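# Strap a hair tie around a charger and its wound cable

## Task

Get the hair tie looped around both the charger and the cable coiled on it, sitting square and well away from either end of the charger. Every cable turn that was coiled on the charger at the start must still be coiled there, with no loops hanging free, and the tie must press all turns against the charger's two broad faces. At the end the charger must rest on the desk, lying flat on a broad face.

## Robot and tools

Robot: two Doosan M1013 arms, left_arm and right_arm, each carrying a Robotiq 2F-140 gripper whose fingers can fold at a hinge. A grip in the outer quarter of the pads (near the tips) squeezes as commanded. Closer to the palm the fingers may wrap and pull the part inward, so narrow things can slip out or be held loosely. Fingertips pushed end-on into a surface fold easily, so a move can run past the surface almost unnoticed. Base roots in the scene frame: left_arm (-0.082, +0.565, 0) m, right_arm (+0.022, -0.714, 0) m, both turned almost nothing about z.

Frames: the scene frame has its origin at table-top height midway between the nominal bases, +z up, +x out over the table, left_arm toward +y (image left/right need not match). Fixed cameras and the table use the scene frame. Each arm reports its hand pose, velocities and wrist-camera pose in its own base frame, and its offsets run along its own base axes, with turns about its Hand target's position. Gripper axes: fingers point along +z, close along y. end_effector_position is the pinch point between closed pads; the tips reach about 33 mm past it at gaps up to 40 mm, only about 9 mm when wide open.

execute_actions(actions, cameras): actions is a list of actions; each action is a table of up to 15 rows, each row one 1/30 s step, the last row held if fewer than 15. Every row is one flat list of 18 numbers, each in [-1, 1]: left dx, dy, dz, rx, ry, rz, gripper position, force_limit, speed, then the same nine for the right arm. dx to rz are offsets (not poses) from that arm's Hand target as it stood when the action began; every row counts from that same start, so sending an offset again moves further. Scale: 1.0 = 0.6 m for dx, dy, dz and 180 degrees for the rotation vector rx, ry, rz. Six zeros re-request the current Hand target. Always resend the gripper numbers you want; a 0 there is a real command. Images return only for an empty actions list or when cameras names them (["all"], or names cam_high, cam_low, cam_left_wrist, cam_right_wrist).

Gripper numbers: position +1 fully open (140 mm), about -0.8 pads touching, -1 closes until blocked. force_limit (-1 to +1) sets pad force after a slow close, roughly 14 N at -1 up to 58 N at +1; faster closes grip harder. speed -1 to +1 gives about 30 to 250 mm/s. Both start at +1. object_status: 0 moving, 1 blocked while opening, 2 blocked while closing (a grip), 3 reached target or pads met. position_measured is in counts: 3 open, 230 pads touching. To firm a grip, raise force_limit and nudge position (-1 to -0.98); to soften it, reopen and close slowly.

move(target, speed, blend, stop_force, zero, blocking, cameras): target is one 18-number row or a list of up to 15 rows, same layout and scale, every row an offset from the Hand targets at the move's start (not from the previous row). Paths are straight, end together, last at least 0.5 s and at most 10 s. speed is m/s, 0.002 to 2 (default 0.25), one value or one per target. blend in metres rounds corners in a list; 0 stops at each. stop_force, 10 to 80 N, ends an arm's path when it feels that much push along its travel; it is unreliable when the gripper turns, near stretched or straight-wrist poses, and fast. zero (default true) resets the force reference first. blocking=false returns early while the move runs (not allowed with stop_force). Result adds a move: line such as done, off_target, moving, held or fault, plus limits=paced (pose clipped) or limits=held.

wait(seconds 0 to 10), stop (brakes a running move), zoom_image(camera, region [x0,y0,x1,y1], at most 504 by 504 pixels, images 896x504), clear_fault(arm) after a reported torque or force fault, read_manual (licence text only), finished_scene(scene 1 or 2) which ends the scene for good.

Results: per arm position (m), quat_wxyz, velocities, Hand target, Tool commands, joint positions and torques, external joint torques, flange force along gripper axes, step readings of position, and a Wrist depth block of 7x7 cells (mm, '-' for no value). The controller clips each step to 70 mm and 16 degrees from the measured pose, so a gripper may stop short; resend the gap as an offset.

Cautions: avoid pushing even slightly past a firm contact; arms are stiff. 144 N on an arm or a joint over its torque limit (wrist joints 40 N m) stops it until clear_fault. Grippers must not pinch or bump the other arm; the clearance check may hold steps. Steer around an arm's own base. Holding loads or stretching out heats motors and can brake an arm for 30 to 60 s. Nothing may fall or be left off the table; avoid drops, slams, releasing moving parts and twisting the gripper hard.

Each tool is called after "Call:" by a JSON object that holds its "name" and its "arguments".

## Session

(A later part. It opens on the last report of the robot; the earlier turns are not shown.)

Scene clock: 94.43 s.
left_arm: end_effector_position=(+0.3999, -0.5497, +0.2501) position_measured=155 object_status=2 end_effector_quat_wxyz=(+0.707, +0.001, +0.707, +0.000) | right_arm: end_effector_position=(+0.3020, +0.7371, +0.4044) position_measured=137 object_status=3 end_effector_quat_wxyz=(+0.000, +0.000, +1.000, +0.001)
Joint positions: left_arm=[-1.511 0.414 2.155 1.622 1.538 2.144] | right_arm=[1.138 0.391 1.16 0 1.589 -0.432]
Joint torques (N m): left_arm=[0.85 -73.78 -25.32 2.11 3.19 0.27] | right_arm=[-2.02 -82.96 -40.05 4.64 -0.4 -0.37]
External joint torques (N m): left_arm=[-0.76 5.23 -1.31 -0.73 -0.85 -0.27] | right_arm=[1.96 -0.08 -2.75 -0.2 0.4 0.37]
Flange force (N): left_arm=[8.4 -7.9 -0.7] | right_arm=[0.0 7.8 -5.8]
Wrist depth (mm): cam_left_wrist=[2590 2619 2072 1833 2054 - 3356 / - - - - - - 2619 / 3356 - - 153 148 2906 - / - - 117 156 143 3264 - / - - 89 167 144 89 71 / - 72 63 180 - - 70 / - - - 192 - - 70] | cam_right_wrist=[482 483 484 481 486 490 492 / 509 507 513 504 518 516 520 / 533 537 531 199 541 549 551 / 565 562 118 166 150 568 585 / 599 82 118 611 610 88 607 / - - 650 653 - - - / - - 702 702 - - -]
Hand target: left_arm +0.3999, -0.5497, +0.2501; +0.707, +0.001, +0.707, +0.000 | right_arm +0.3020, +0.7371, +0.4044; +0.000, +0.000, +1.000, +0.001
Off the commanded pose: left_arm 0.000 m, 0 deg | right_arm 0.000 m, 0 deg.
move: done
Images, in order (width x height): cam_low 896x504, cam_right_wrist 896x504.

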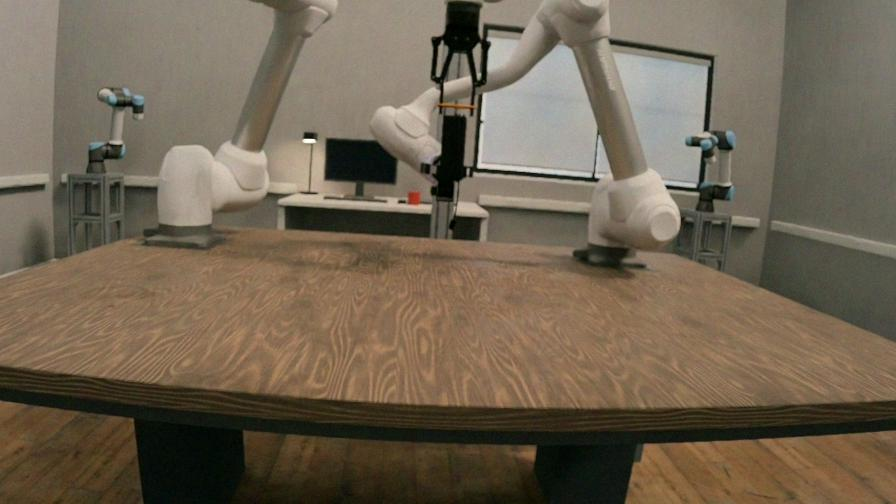

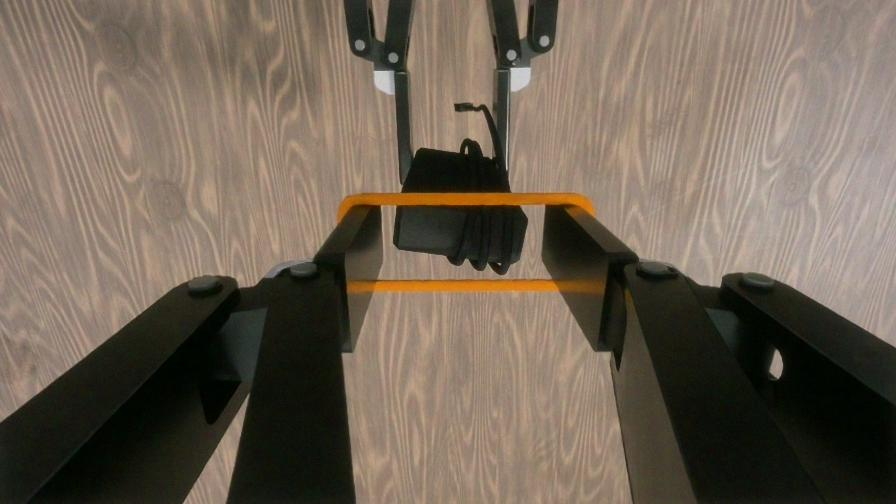

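Call:
{"name": "move", "arguments": {"target": [[0,0,0,0,0,0,-1,0,-1, 0.02,0,0,0,0.083,-0.017,-0.06,1,-1],[0,0,0,0,0,0,-1,0,-1, 0.02,0,-0.03,0,0.083,-0.017,-0.06,1,-1]], "cameras": ["cam_right_wrist","cam_low"], "speed": 0.03}}

Call:
{"name": "zoom_image", "arguments": {"camera": "cam_right_wrist", "region": [320, 90, 620, 310]}}

Call:
{"name": "zoom_image", "arguments": {"camera": "cam_low", "region": [390, 50, 530, 220]}}

Scene clock: 101.20 s.
left_arm: end_effector_position=(+0.3999, -0.5497, +0.2501) position_measured=155 object_status=2 end_effector_quat_wxyz=(+0.707, +0.001, +0.707, +0.000) | right_arm: end_effector_position=(+0.3140, +0.7371, +0.3864) position_measured=137 object_status=3 end_effector_quat_wxyz=(-0.130, +0.027, +0.991, +0.001)
Joint positions: left_arm=[-1.511 0.414 2.155 1.622 1.538 2.144] | right_arm=[1.031 0.462 1.109 0.229 1.696 -0.471]
Joint torques (N m): left_arm=[0.75 -73.41 -25.25 2.17 3.19 0.27] | right_arm=[-2.44 -89.62 -40.15 5.07 -0.05 -0.41]
External joint torques (N m): left_arm=[-0.75 4.56 -1.43 -0.78 -0.84 -0.27] | right_arm=[2.61 -0.05 -2.32 -0.12 0.41 0.41]
Flange force (N): left_arm=[7.3 -7.4 -0.8] | right_arm=[1.5 7.6 -4.8]
Wrist depth (mm): cam_left_wrist=[3055 - 2248 1876 2359 - 3356 / - - - - - - 2562 / 2619 - - 152 - 2942 - / - - 99 156 143 3453 - / - - 89 167 144 89 70 / - 72 63 181 - - 70 / - - - 200 - - 70] | cam_right_wrist=[506 502 504 265 506 509 508 / 508 510 514 512 518 516 515 / 516 519 520 286 523 526 525 / 525 530 118 156 150 531 534 / 533 82 118 540 538 88 540 / - - 546 550 - - - / - - 557 554 - - -]
Hand target: left_arm +0.3999, -0.5497, +0.2501; +0.707, +0.001, +0.707, +0.000 | right_arm +0.3140, +0.7371, +0.3864; -0.130, +0.027, +0.991, +0.001
Off the commanded pose: left_arm 0.000 m, 0 deg | right_arm 0.000 m, 0 deg.
move: done
Images, in order (width x height): cam_low 896x504, cam_right_wrist 896x504.

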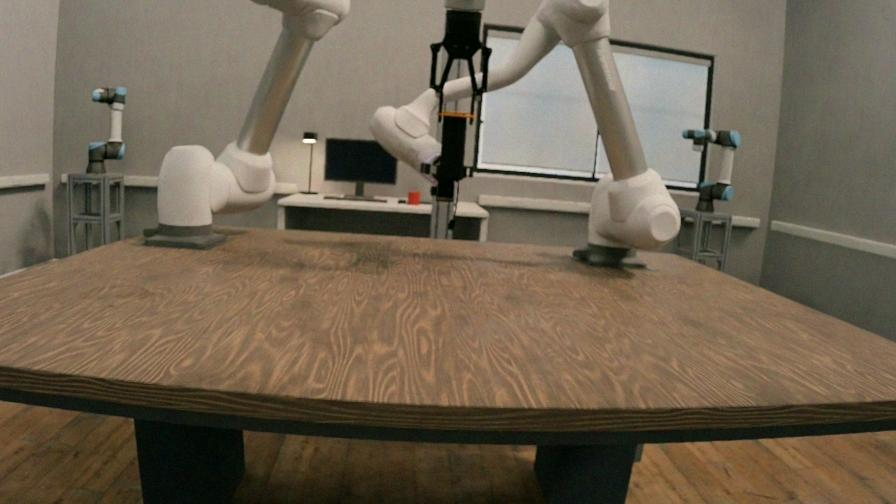

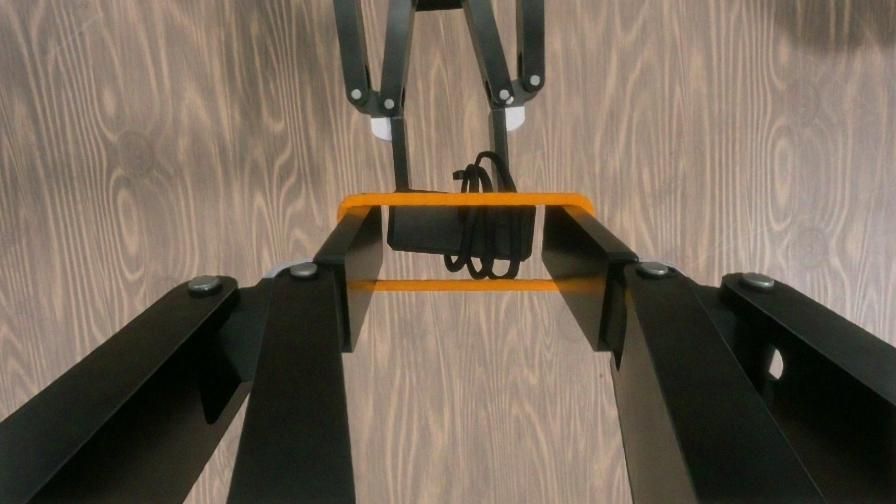

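Scaled by 1.680 from the camera's 896x504 image, which has a finer 1280x720 frame.

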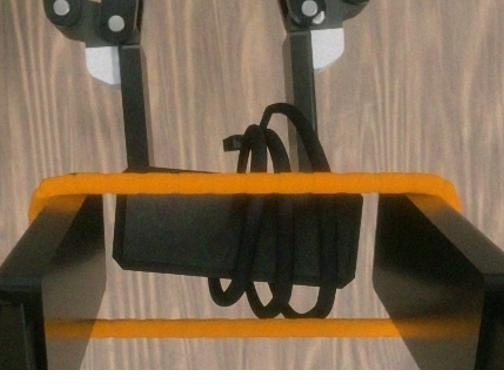

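Scaled by 2.965 from the camera's 896x504 image, which has a finer 1280x720 frame.

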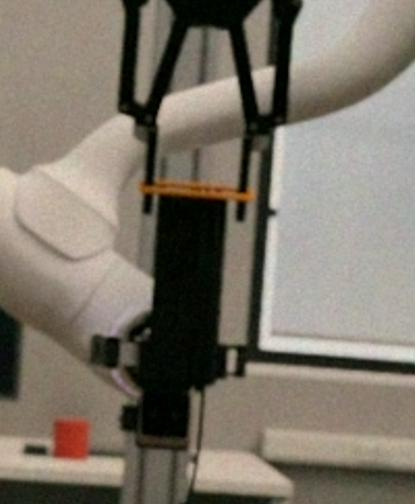

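Call:
{"name": "zoom_image", "arguments": {"camera": "cam_right_wrist", "region": [370, 170, 560, 300]}}

Call:
{"name": "zoom_image", "arguments": {"camera": "cam_low", "region": [415, 80, 495, 220]}}

Scaled by 2.653 from the camera's 896x504 image, which has a finer 1280x720 frame.

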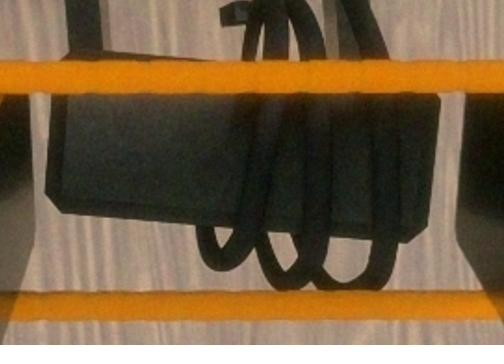

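Scaled by 3.600 from the camera's 896x504 image, which has a finer 1280x720 frame.

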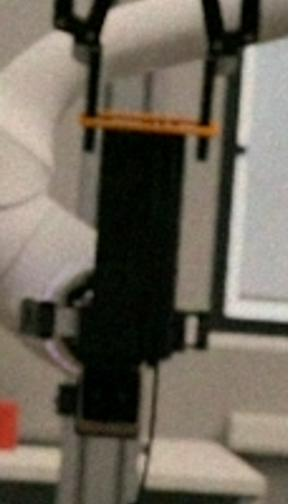

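Call:
{"name": "move", "arguments": {"target": [0,0,0,0,0,0,-1,0,-1, 0,0,0,0,0,-0.029,-0.06,1,-1], "cameras": ["cam_right_wrist"], "speed": 0.03}}

Call:
{"name": "zoom_image", "arguments": {"camera": "cam_right_wrist", "region": [370, 170, 560, 300]}}

Scene clock: 104.40 s.
left_arm: end_effector_position=(+0.3999, -0.5497, +0.2501) position_measured=155 object_status=2 end_effector_quat_wxyz=(+0.707, +0.001, +0.707, +0.000) | right_arm: end_effector_position=(+0.3140, +0.7371, +0.3864) position_measured=137 object_status=3 end_effector_quat_wxyz=(-0.130, +0.072, +0.989, +0.007)
Joint positions: left_arm=[-1.511 0.414 2.155 1.622 1.538 2.144] | right_arm=[1.027 0.449 1.128 0.239 1.67 -0.387]
Joint torques (N m): left_arm=[1.22 -74.55 -25.49 2.13 3.23 0.25] | right_arm=[-2.08 -88.92 -40 5.15 -0.08 -0.4]
External joint torques (N m): left_arm=[-1.12 5.85 -1.18 -0.75 -0.88 -0.25] | right_arm=[2.1 0.88 -2.39 -0.19 0.38 0.4]
Flange force (N): left_arm=[9.4 -8.3 -1.3] | right_arm=[1.1 8.9 -5.0]
Wrist depth (mm): cam_left_wrist=[- 2227 1922 2054 2619 2871 2313 / - - - - - - - / 3264 - - 154 2942 3356 - / - - 99 155 144 3016 - / - - 88 167 144 89 74 / - 72 63 181 - - 70 / - - - 195 208 - 70] | cam_right_wrist=[503 504 499 272 508 509 510 / 512 511 512 512 513 514 516 / 518 519 518 259 521 523 526 / 526 529 118 157 150 532 533 / 532 82 118 537 540 88 537 / - - 546 546 - - - / - - 559 556 - - -]
Hand target: left_arm +0.3999, -0.5497, +0.2501; +0.707, +0.001, +0.707, +0.000 | right_arm +0.3140, +0.7371, +0.3864; -0.130, +0.072, +0.989, +0.007
Off the commanded pose: left_arm 0.000 m, 0 deg | right_arm 0.000 m, 0 deg.
move: done
Images, in order (width x height): cam_right_wrist 896x504.

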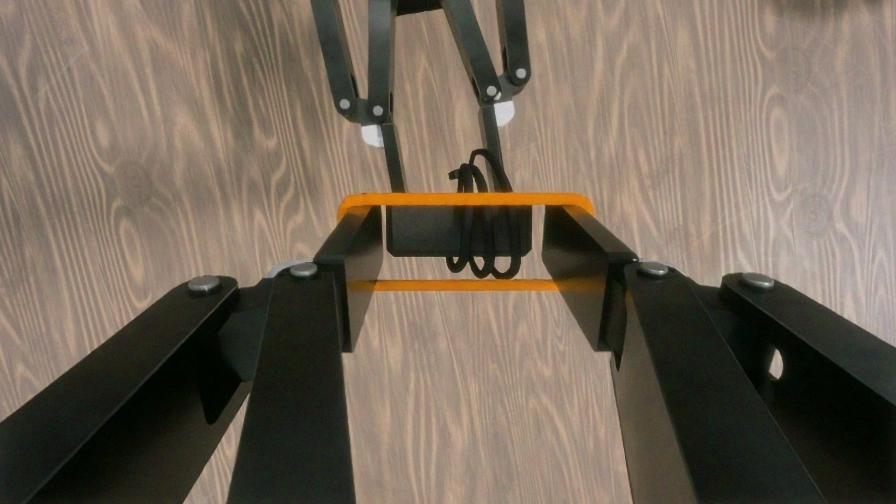

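Scaled by 2.653 from the camera's 896x504 image, which has a finer 1280x720 frame.

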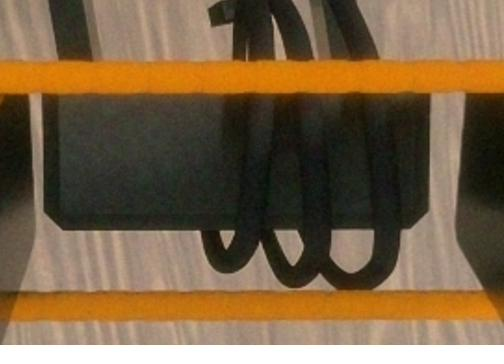

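Call:
{"name": "move", "arguments": {"target": [[0,0,0,0,0,0,-1,0,-1, 0.003,-0.0025,-0.012,0,0,0,-0.06,1,-1],[0,0,0,0,0,0,-1,0,-1, -0.012,-0.0025,-0.012,0,0,0,-0.06,1,-1]], "cameras": ["cam_right_wrist"], "speed": 0.03}}

Call:
{"name": "zoom_image", "arguments": {"camera": "cam_right_wrist", "region": [370, 120, 560, 310]}}

Scene clock: 105.73 s.
left_arm: end_effector_position=(+0.3999, -0.5497, +0.2501) position_measured=155 object_status=2 end_effector_quat_wxyz=(+0.707, +0.001, +0.707, +0.000) | right_arm: end_effector_position=(+0.3068, +0.7356, +0.3792) position_measured=137 object_status=3 end_effector_quat_wxyz=(-0.130, +0.072, +0.989, +0.007)
Joint positions: left_arm=[-1.511 0.414 2.155 1.622 1.538 2.144] | right_arm=[1.033 0.44 1.153 0.239 1.652 -0.385]
Joint torques (N m): left_arm=[2.07 -74.3 -25.71 2.27 3.35 0.3] | right_arm=[-1.39 -87.24 -39.46 5.56 0.15 -0.48]
External joint torques (N m): left_arm=[-2.03 5.75 -0.91 -0.89 -1.01 -0.3] | right_arm=[1.49 -0.29 -3.05 -0.58 0.14 0.48]
Flange force (N): left_arm=[9.5 -7.8 -3.1] | right_arm=[1.0 8.0 -5.7]
Wrist depth (mm): cam_left_wrist=[- 2906 2109 1937 2313 2871 3843 / - - 3135 - - - - / 2508 - 3177 153 - 2979 - / - - 117 155 143 3504 - / - - 89 167 145 89 3356 / - 72 63 179 - - 70 / - - - 193 - - 70] | cam_right_wrist=[496 497 495 494 502 500 502 / 506 504 502 506 507 511 513 / 512 511 515 253 512 519 518 / 522 520 118 - 149 520 528 / 525 82 118 530 530 88 533 / - - 541 539 - - - / - - 549 549 - - -]
Hand target: left_arm +0.3999, -0.5497, +0.2501; +0.707, +0.001, +0.707, +0.000 | right_arm +0.3068, +0.7356, +0.3792; -0.130, +0.072, +0.989, +0.007
Off the commanded pose: left_arm 0.000 m, 0 deg | right_arm 0.000 m, 0 deg.
move: done
Images, in order (width x height): cam_right_wrist 896x504.

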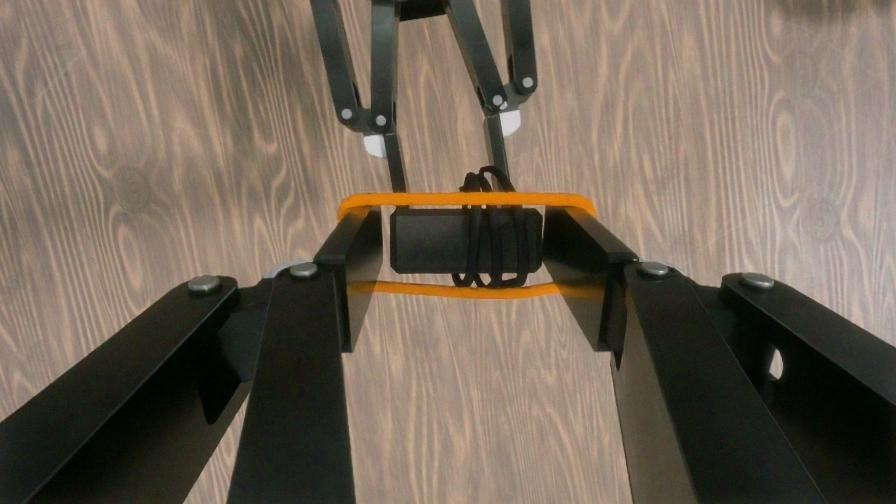

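Scaled by 2.653 from the camera's 896x504 image, which has a finer 1280x720 frame.

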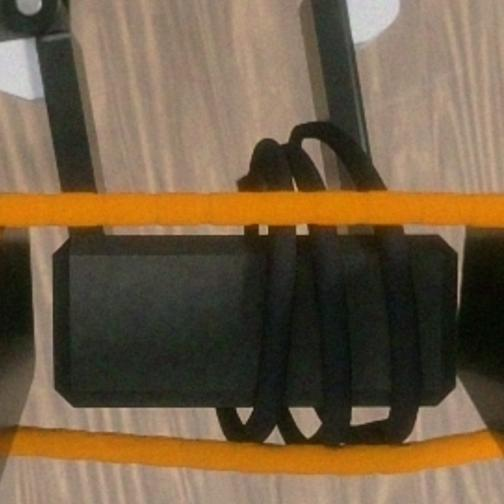

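Call:
{"name": "move", "arguments": {"target": [[0,0,0,0,0,0,-1,0,-1, -0.004,0.0017,-0.022,0,0,0,-0.06,1,-1],[0,0,0,0,0,0,-1,0,-1, -0.006,0.0017,-0.033,-0.0098,-0.0824,0,-0.06,1,-1]], "cameras": ["cam_right_wrist","cam_low"], "speed": 0.03}}

Call:
{"name": "zoom_image", "arguments": {"camera": "cam_right_wrist", "region": [330, 110, 600, 310]}}

Call:
{"name": "zoom_image", "arguments": {"camera": "cam_low", "region": [415, 80, 495, 220]}}

Scene clock: 111.40 s.
left_arm: end_effector_position=(+0.3999, -0.5497, +0.2501) position_measured=155 object_status=2 end_effector_quat_wxyz=(+0.707, +0.001, +0.707, +0.000) | right_arm: end_effector_position=(+0.3032, +0.7366, +0.3594) position_measured=137 object_status=3 end_effector_quat_wxyz=(+0.000, +0.072, +0.997, +0.001)
Joint positions: left_arm=[-1.511 0.414 2.155 1.622 1.538 2.144] | right_arm=[1.137 0.393 1.238 0 1.509 -0.289]
Joint torques (N m): left_arm=[1.42 -75.09 -25.78 2.36 3.59 0.3] | right_arm=[-1.71 -82.22 -39.41 4.79 -0.22 -0.35]
External joint torques (N m): left_arm=[-1.66 6.82 -0.85 -0.96 -1.25 -0.29] | right_arm=[1.7 -0.98 -3.34 -0.36 0.22 0.35]
Flange force (N): left_arm=[11.2 -8.8 -2.2] | right_arm=[0.9 7.2 -6.0]
Wrist depth (mm): cam_left_wrist=[- 2803 2037 2109 2227 - 2871 / - - - 4672 3220 - - / 2336 - - 152 3453 3016 - / - - 99 156 151 3453 - / 3723 - 88 167 163 89 70 / - 72 63 181 - - 70 / - - - 188 - - 70] | cam_right_wrist=[440 441 211 443 450 450 452 / 466 467 467 465 470 473 477 / 491 491 487 207 493 501 504 / 520 518 118 127 130 528 533 / 544 82 118 564 132 88 550 / - - 595 601 - - - / - - 643 640 - - -]
Hand target: left_arm +0.3999, -0.5497, +0.2501; +0.707, +0.001, +0.707, +0.000 | right_arm +0.3032, +0.7366, +0.3594; +0.000, +0.072, +0.997, +0.001
Off the commanded pose: left_arm 0.000 m, 0 deg | right_arm 0.000 m, 0 deg.
move: done
Images, in order (width x height): cam_low 896x504, cam_right_wrist 896x504.

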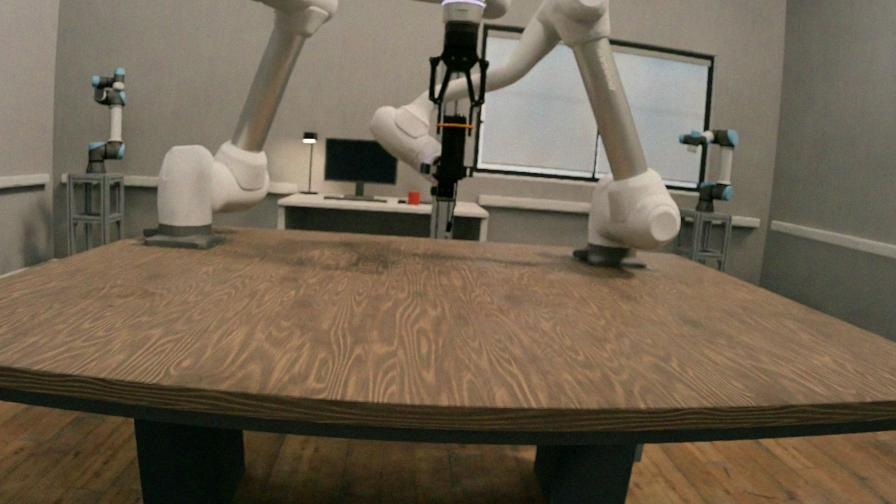

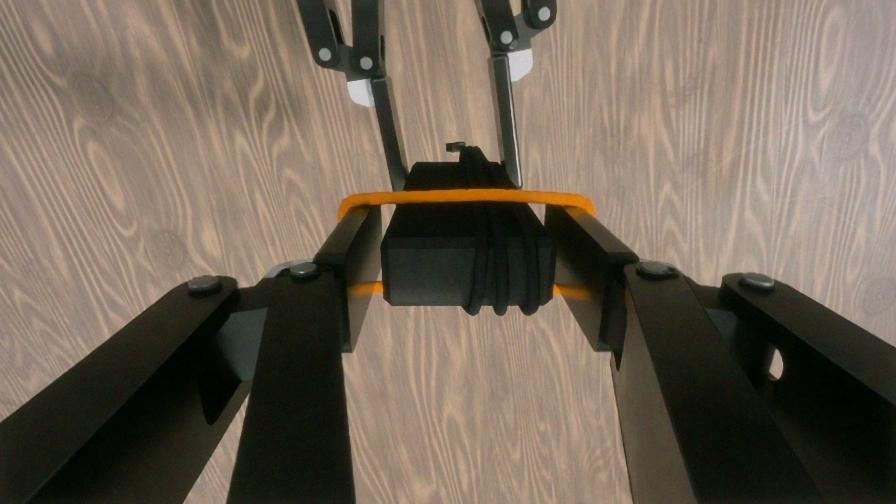

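Scaled by 1.867 from the camera's 896x504 image, which has a finer 1280x720 frame.

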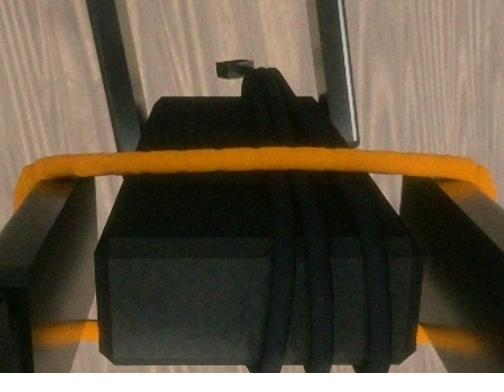

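Scaled by 3.600 from the camera's 896x504 image, which has a finer 1280x720 frame.

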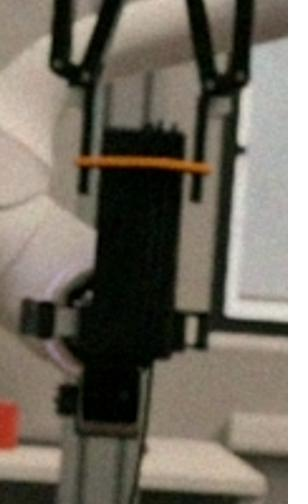

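Call:
{"name": "move", "arguments": {"target": [0,0,0,0,0,0,-1,0,-1, 0,0,-0.06,0,0,0,-0.06,1,-1], "cameras": ["cam_right_wrist","cam_low"], "speed": 0.03}}

Call:
{"name": "zoom_image", "arguments": {"camera": "cam_right_wrist", "region": [330, 110, 600, 400]}}

Call:
{"name": "zoom_image", "arguments": {"camera": "cam_low", "region": [415, 80, 495, 220]}}

Scene clock: 113.17 s.
left_arm: end_effector_position=(+0.3999, -0.5497, +0.2501) position_measured=155 object_status=2 end_effector_quat_wxyz=(+0.707, +0.001, +0.707, +0.000) | right_arm: end_effector_position=(+0.3032, +0.7366, +0.3233) position_measured=137 object_status=3 end_effector_quat_wxyz=(+0.000, +0.072, +0.997, +0.001)
Joint positions: left_arm=[-1.511 0.414 2.155 1.622 1.538 2.144] | right_arm=[1.137 0.398 1.295 0 1.447 -0.289]
Joint torques (N m): left_arm=[1.77 -74.91 -25.89 2.38 3.44 0.31] | right_arm=[-0.93 -82.8 -39.14 5.01 -0.21 -0.4]
External joint torques (N m): left_arm=[-1.65 6.23 -0.77 -1.01 -1.1 -0.31] | right_arm=[0.98 -0.44 -3.21 -0.62 0.22 0.4]
Flange force (N): left_arm=[10.3 -8.0 -2.5] | right_arm=[-0.1 7.4 -5.3]
Wrist depth (mm): cam_left_wrist=[- 2166 1969 2336 2407 2562 2771 / - - - - - - 2837 / 3557 3135 - 152 - 3095 - / - - 99 155 155 2837 - / - - 89 158 171 89 70 / - 72 63 179 192 - 70 / - - - 193 - - 70] | cam_right_wrist=[409 410 181 412 411 415 418 / 433 431 427 435 435 441 438 / 455 456 450 208 456 464 467 / 480 478 118 - 130 485 494 / 503 82 - - 94 88 515 / - - - 562 - - - / - - 594 598 - - -]
Hand target: left_arm +0.3999, -0.5497, +0.2501; +0.707, +0.001, +0.707, +0.000 | right_arm +0.3032, +0.7366, +0.3234; +0.000, +0.072, +0.997, +0.001
Off the commanded pose: left_arm 0.000 m, 0 deg | right_arm 0.000 m, 0 deg.
move: done
Images, in order (width x height): cam_low 896x504, cam_right_wrist 896x504.

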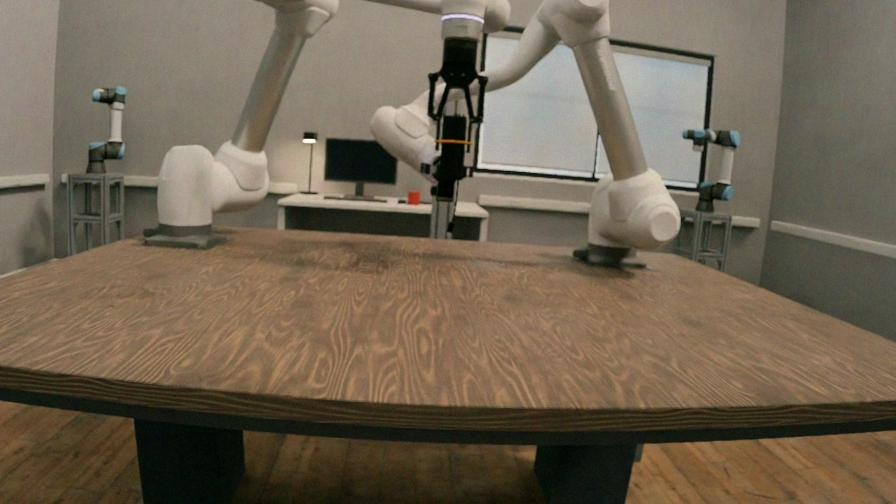

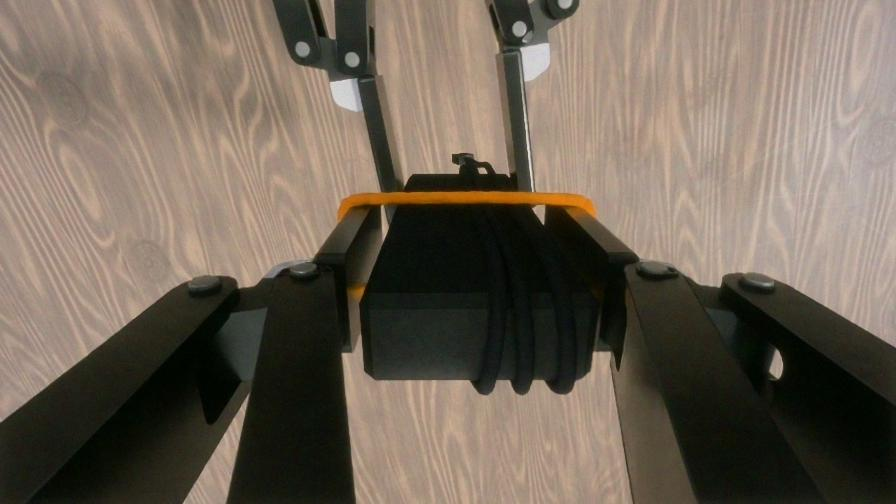

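Scaled by 1.738 from the camera's 896x504 image, which has a finer 1280x720 frame.

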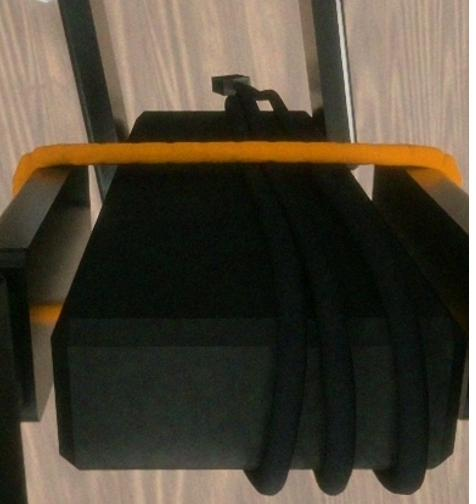

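Scaled by 3.600 from the camera's 896x504 image, which has a finer 1280x720 frame.

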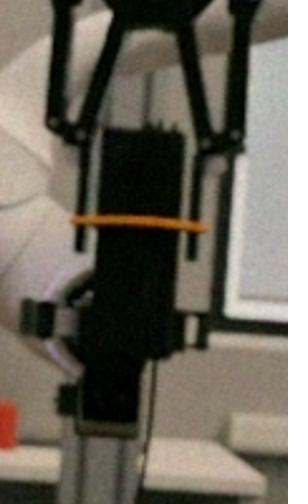

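Call:
{"name": "move", "arguments": {"target": [[0,0,0,0,0,0,-1,0,-1, 0.014,-0.002,-0.004,0.028,0.193,0,-0.06,1,-1],[0,0,0,0,0,0,-1,0,-1, 0.0264,-0.0038,-0.018,0.056,0.385,0,-0.06,1,-1]], "cameras": ["all"], "speed": 0.1}}

Call:
{"name": "zoom_image", "arguments": {"camera": "cam_right_wrist", "region": [330, 110, 600, 400]}}

Call:
{"name": "zoom_image", "arguments": {"camera": "cam_low", "region": [415, 80, 495, 220]}}

Scene clock: 121.33 s.
left_arm: end_effector_position=(+0.3999, -0.5497, +0.2501) position_measured=155 object_status=2 end_effector_quat_wxyz=(+0.707, +0.001, +0.707, +0.000) | right_arm: end_effector_position=(+0.3191, +0.7343, +0.3125) position_measured=137 object_status=3 end_effector_quat_wxyz=(-0.572, +0.060, +0.817, +0.042)
Joint positions: left_arm=[-1.511 0.414 2.155 1.622 1.538 2.144] | right_arm=[0.794 0.717 1.208 0.977 1.983 -0.597]
Joint torques (N m): left_arm=[0.6 -74.46 -25.28 2.03 3.73 0.15] | right_arm=[-2.79 -107.97 -37.34 4.24 1.14 -0.43]
External joint torques (N m): left_arm=[-0.71 5.81 -1.4 -0.64 -1.39 -0.15] | right_arm=[2.87 -1.21 -2.49 0.09 0.35 0.43]
Flange force (N): left_arm=[9.1 -8.7 0.2] | right_arm=[3.2 6.8 -2.1]
Wrist depth (mm): cam_left_wrist=[2562 2942 2037 2677 2128 - - / - - - - - - - / 2803 - 3453 151 - 3016 - / - - 99 156 144 3135 - / - - 88 168 169 89 71 / - 72 63 176 - - 70 / - - - - - - 70] | cam_right_wrist=[2865 387 384 398 - - 540 / 2968 3079 2933 - 930 933 477 / 749 758 733 - 775 706 506 / 617 638 118 - 135 628 630 / 556 82 73 161 149 88 530 / - - 451 441 453 - - / - - 399 399 - - -]
Hand target: left_arm +0.3999, -0.5497, +0.2501; +0.707, +0.001, +0.707, +0.000 | right_arm +0.3190, +0.7343, +0.3126; -0.572, +0.060, +0.817, +0.042
Off the commanded pose: left_arm 0.000 m, 0 deg | right_arm 0.000 m, 0 deg.
move: done

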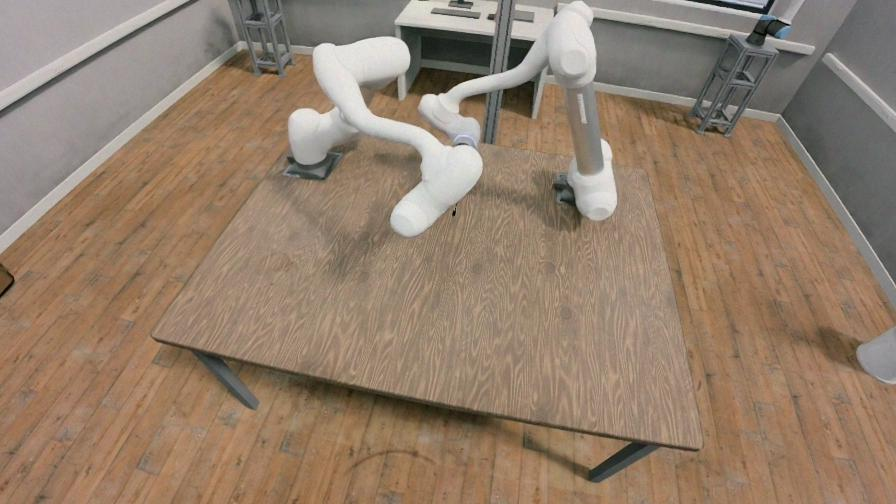

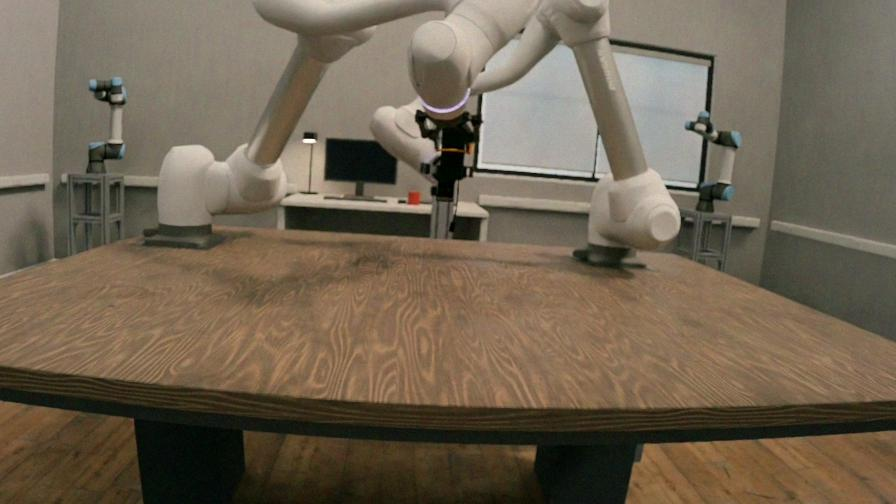

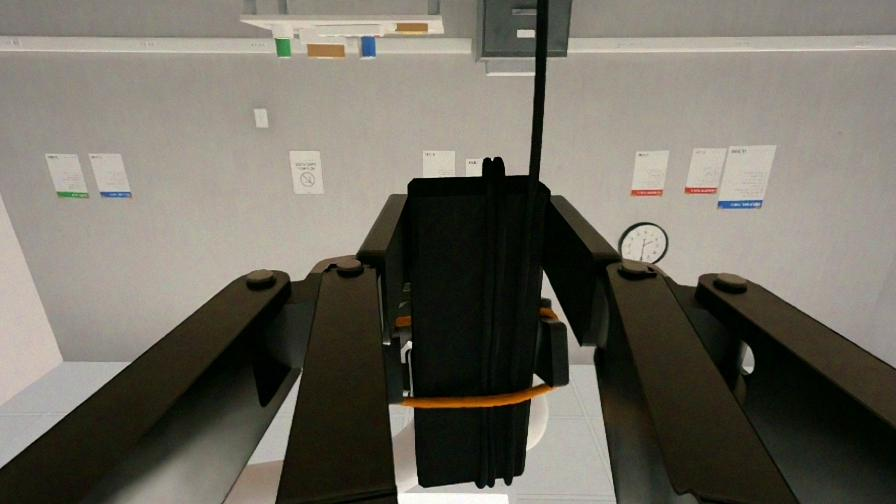

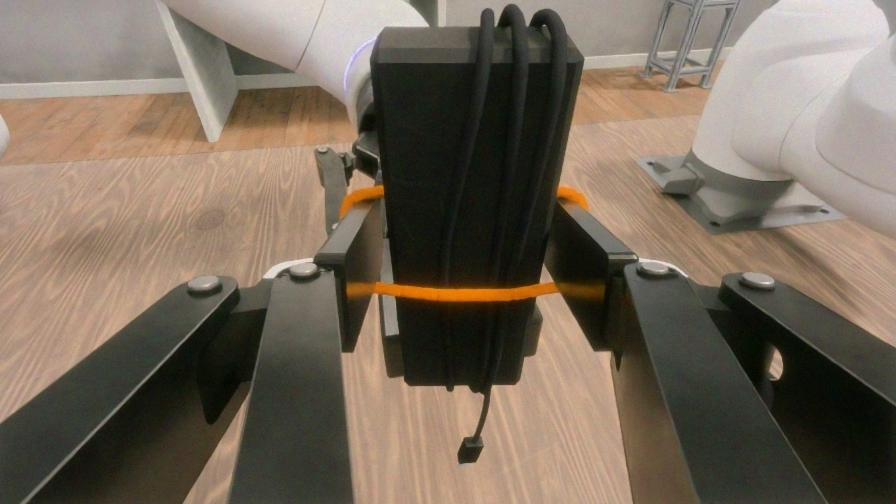

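Scaled by 1.738 from the camera's 896x504 image, which has a finer 1280x720 frame.

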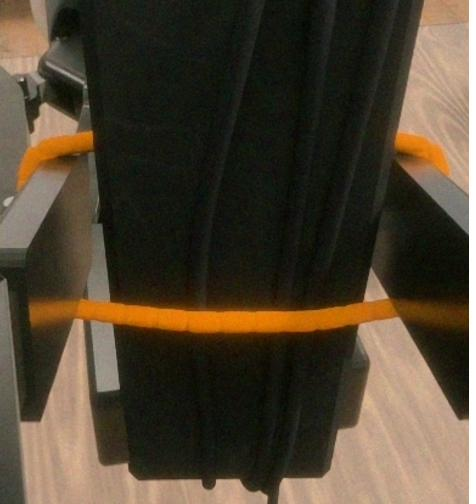

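Scaled by 3.600 from the camera's 896x504 image, which has a finer 1280x720 frame.

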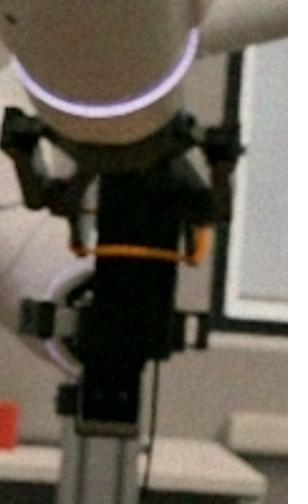

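Call:
{"name": "move", "arguments": {"target": [0,0,0,0,0,0,-1,0,-1, 0.031,-0.0045,0.0114,0,0,0,-0.06,1,-1], "cameras": ["cam_left_wrist","cam_right_wrist","cam_low"], "speed": 0.03}}

Call:
{"name": "zoom_image", "arguments": {"camera": "cam_right_wrist", "region": [330, 110, 600, 400]}}

Scene clock: 123.10 s.
left_arm: end_effector_position=(+0.3999, -0.5497, +0.2502) position_measured=155 object_status=2 end_effector_quat_wxyz=(+0.707, +0.001, +0.707, +0.000) | right_arm: end_effector_position=(+0.3377, +0.7316, +0.3194) position_measured=136 object_status=3 end_effector_quat_wxyz=(-0.572, +0.060, +0.817, +0.042)
Joint positions: left_arm=[-1.511 0.414 2.155 1.622 1.538 2.144] | right_arm=[0.778 0.73 1.171 0.977 2.009 -0.585]
Joint torques (N m): left_arm=[1.91 -74.24 -25.17 2.09 3.16 0.31] | right_arm=[-0.98 -110.08 -37.88 4.52 0.98 -0.42]
External joint torques (N m): left_arm=[-2.07 5.6 -1.54 -0.68 -0.83 -0.3] | right_arm=[0.89 -0.27 -2.2 -0.17 0.48 0.42]
Flange force (N): left_arm=[9.0 -8.8 -2.9] | right_arm=[1.6 6.0 -4.1]
Wrist depth (mm): cam_left_wrist=[3135 1969 1876 2147 2147 - 2432 / - - - - 3264 - - / 2871 - - 153 - 3264 - / - - 99 157 144 2837 - / - - 88 166 173 89 73 / - 72 63 181 - - 70 / - - - 192 - - 70] | cam_right_wrist=[- 388 401 127 3470 3158 559 / 3199 2933 2737 - 2933 692 495 / 729 777 740 152 777 696 523 / 627 652 120 170 151 637 637 / 544 81 104 196 - 89 541 / - - 460 459 461 - - / - - 405 407 - - -]
Hand target: left_arm +0.3999, -0.5497, +0.2501; +0.707, +0.001, +0.707, +0.000 | right_arm +0.3376, +0.7316, +0.3194; -0.572, +0.060, +0.817, +0.042
Off the commanded pose: left_arm 0.000 m, 0 deg | right_arm 0.000 m, 0 deg.
move: done
Images, in order (width x height): cam_low 896x504, cam_left_wrist 896x504, cam_right_wrist 896x504.

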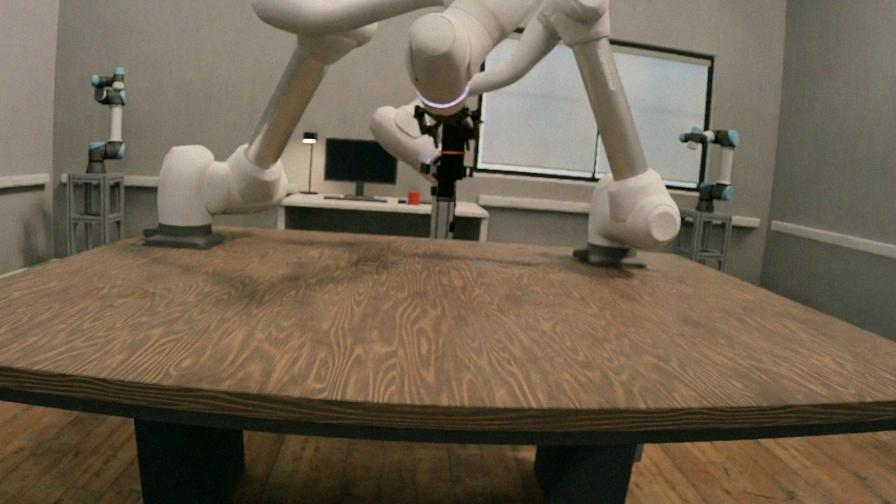

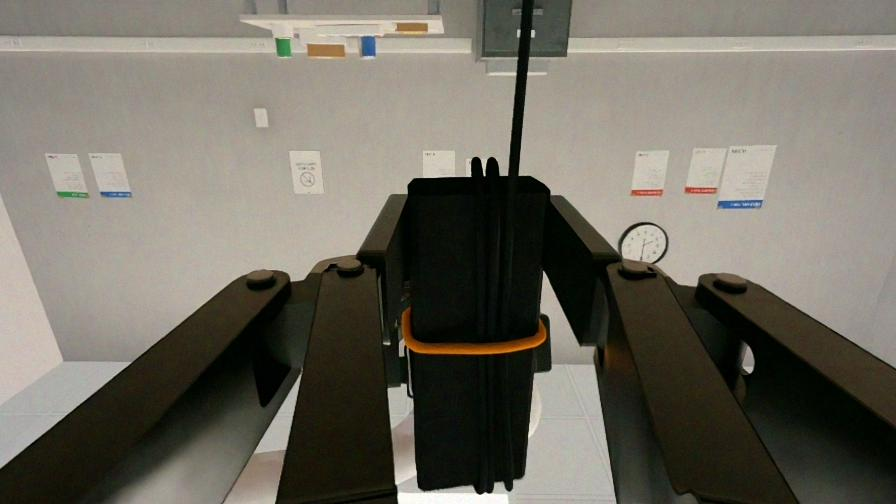

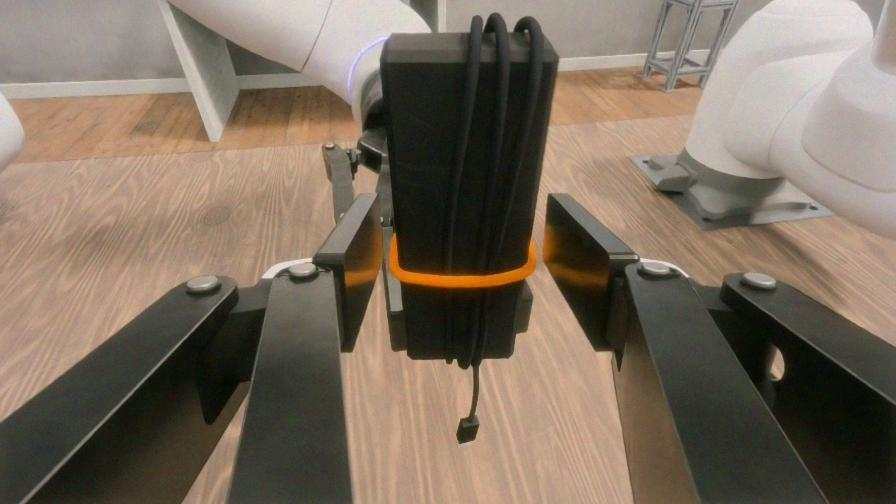

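Scaled by 1.738 from the camera's 896x504 image, which has a finer 1280x720 frame.

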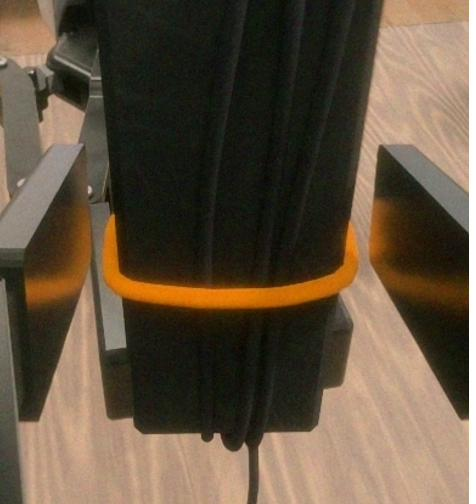

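Call:
{"name": "move", "arguments": {"target": [[0,0,0,0,0,0,-1,0,-1, 0.12,-0.018,0.05,0,0,0,-0.06,1,-1],[0,0,0,0,0,0,-1,0,-1, 0.2,-0.2,0.15,0,0,0,-0.06,1,-1]], "cameras": ["cam_low","cam_right_wrist"], "speed": 0.12}}

Call:
{"name": "zoom_image", "arguments": {"camera": "cam_low", "region": [415, 80, 495, 220]}}

Call:
{"name": "zoom_image", "arguments": {"camera": "cam_right_wrist", "region": [380, 60, 750, 430]}}

Scene clock: 125.73 s.
left_arm: end_effector_position=(+0.3999, -0.5497, +0.2501) position_measured=155 object_status=2 end_effector_quat_wxyz=(+0.707, +0.001, +0.707, +0.000) | right_arm: end_effector_position=(+0.4577, +0.6116, +0.4094) position_measured=136 object_status=3 end_effector_quat_wxyz=(-0.572, +0.060, +0.817, +0.042)
Joint positions: left_arm=[-1.511 0.414 2.155 1.622 1.538 2.144] | right_arm=[0.6 0.707 1.046 0.945 2.236 -0.558]
Joint torques (N m): left_arm=[0.87 -73.68 -25.35 2.15 3.19 0.29] | right_arm=[-1.3 -109.2 -38.23 4.52 0.95 -0.46]
External joint torques (N m): left_arm=[-0.86 5.01 -1.33 -0.76 -0.85 -0.29] | right_arm=[1.39 0.26 -2.38 -0.22 0.45 0.46]
Flange force (N): left_arm=[8.1 -7.7 -0.9] | right_arm=[1.7 7.2 -6.4]
Wrist depth (mm): cam_left_wrist=[3220 2771 1847 1969 2090 - 3055 / - - - 2432 - - - / 4863 3453 3055 153 - 2979 - / - - 99 157 144 4039 - / 2979 - 88 167 171 89 70 / - 72 63 180 - - 70 / - - - 190 - - 70] | cam_right_wrist=[399 2200 533 560 - 3158 550 / 503 2898 3285 572 - 3118 608 / 578 864 951 902 474 871 642 / 738 800 120 785 151 775 777 / - 81 120 645 - 89 657 / - - 565 560 562 - - / - - 495 495 - - -]
Hand target: left_arm +0.3999, -0.5497, +0.2501; +0.707, +0.001, +0.707, +0.000 | right_arm +0.4576, +0.6116, +0.4094; -0.572, +0.060, +0.817, +0.042
Off the commanded pose: left_arm 0.000 m, 0 deg | right_arm 0.000 m, 0 deg.
move: done
Images, in order (width x height): cam_low 896x504, cam_right_wrist 896x504.

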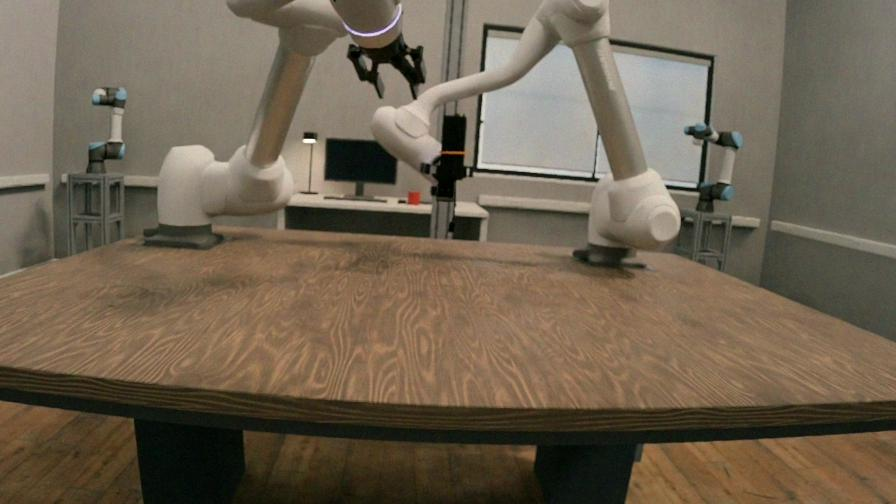

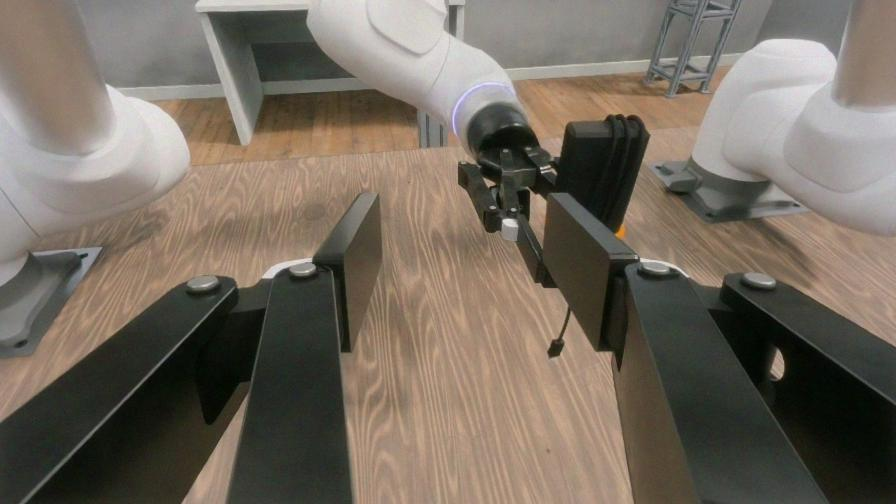

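Scaled by 3.600 from the camera's 896x504 image, which has a finer 1280x720 frame.

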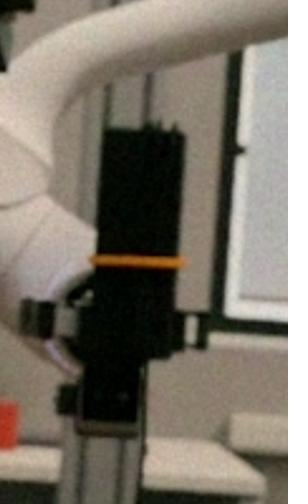

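Scaled by 1.362 from the camera's 896x504 image, which has a finer 1280x720 frame.

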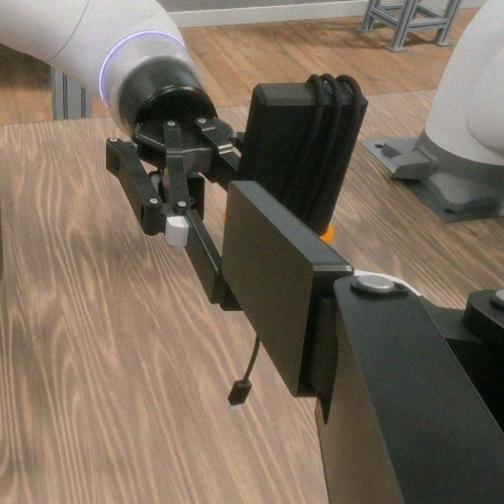

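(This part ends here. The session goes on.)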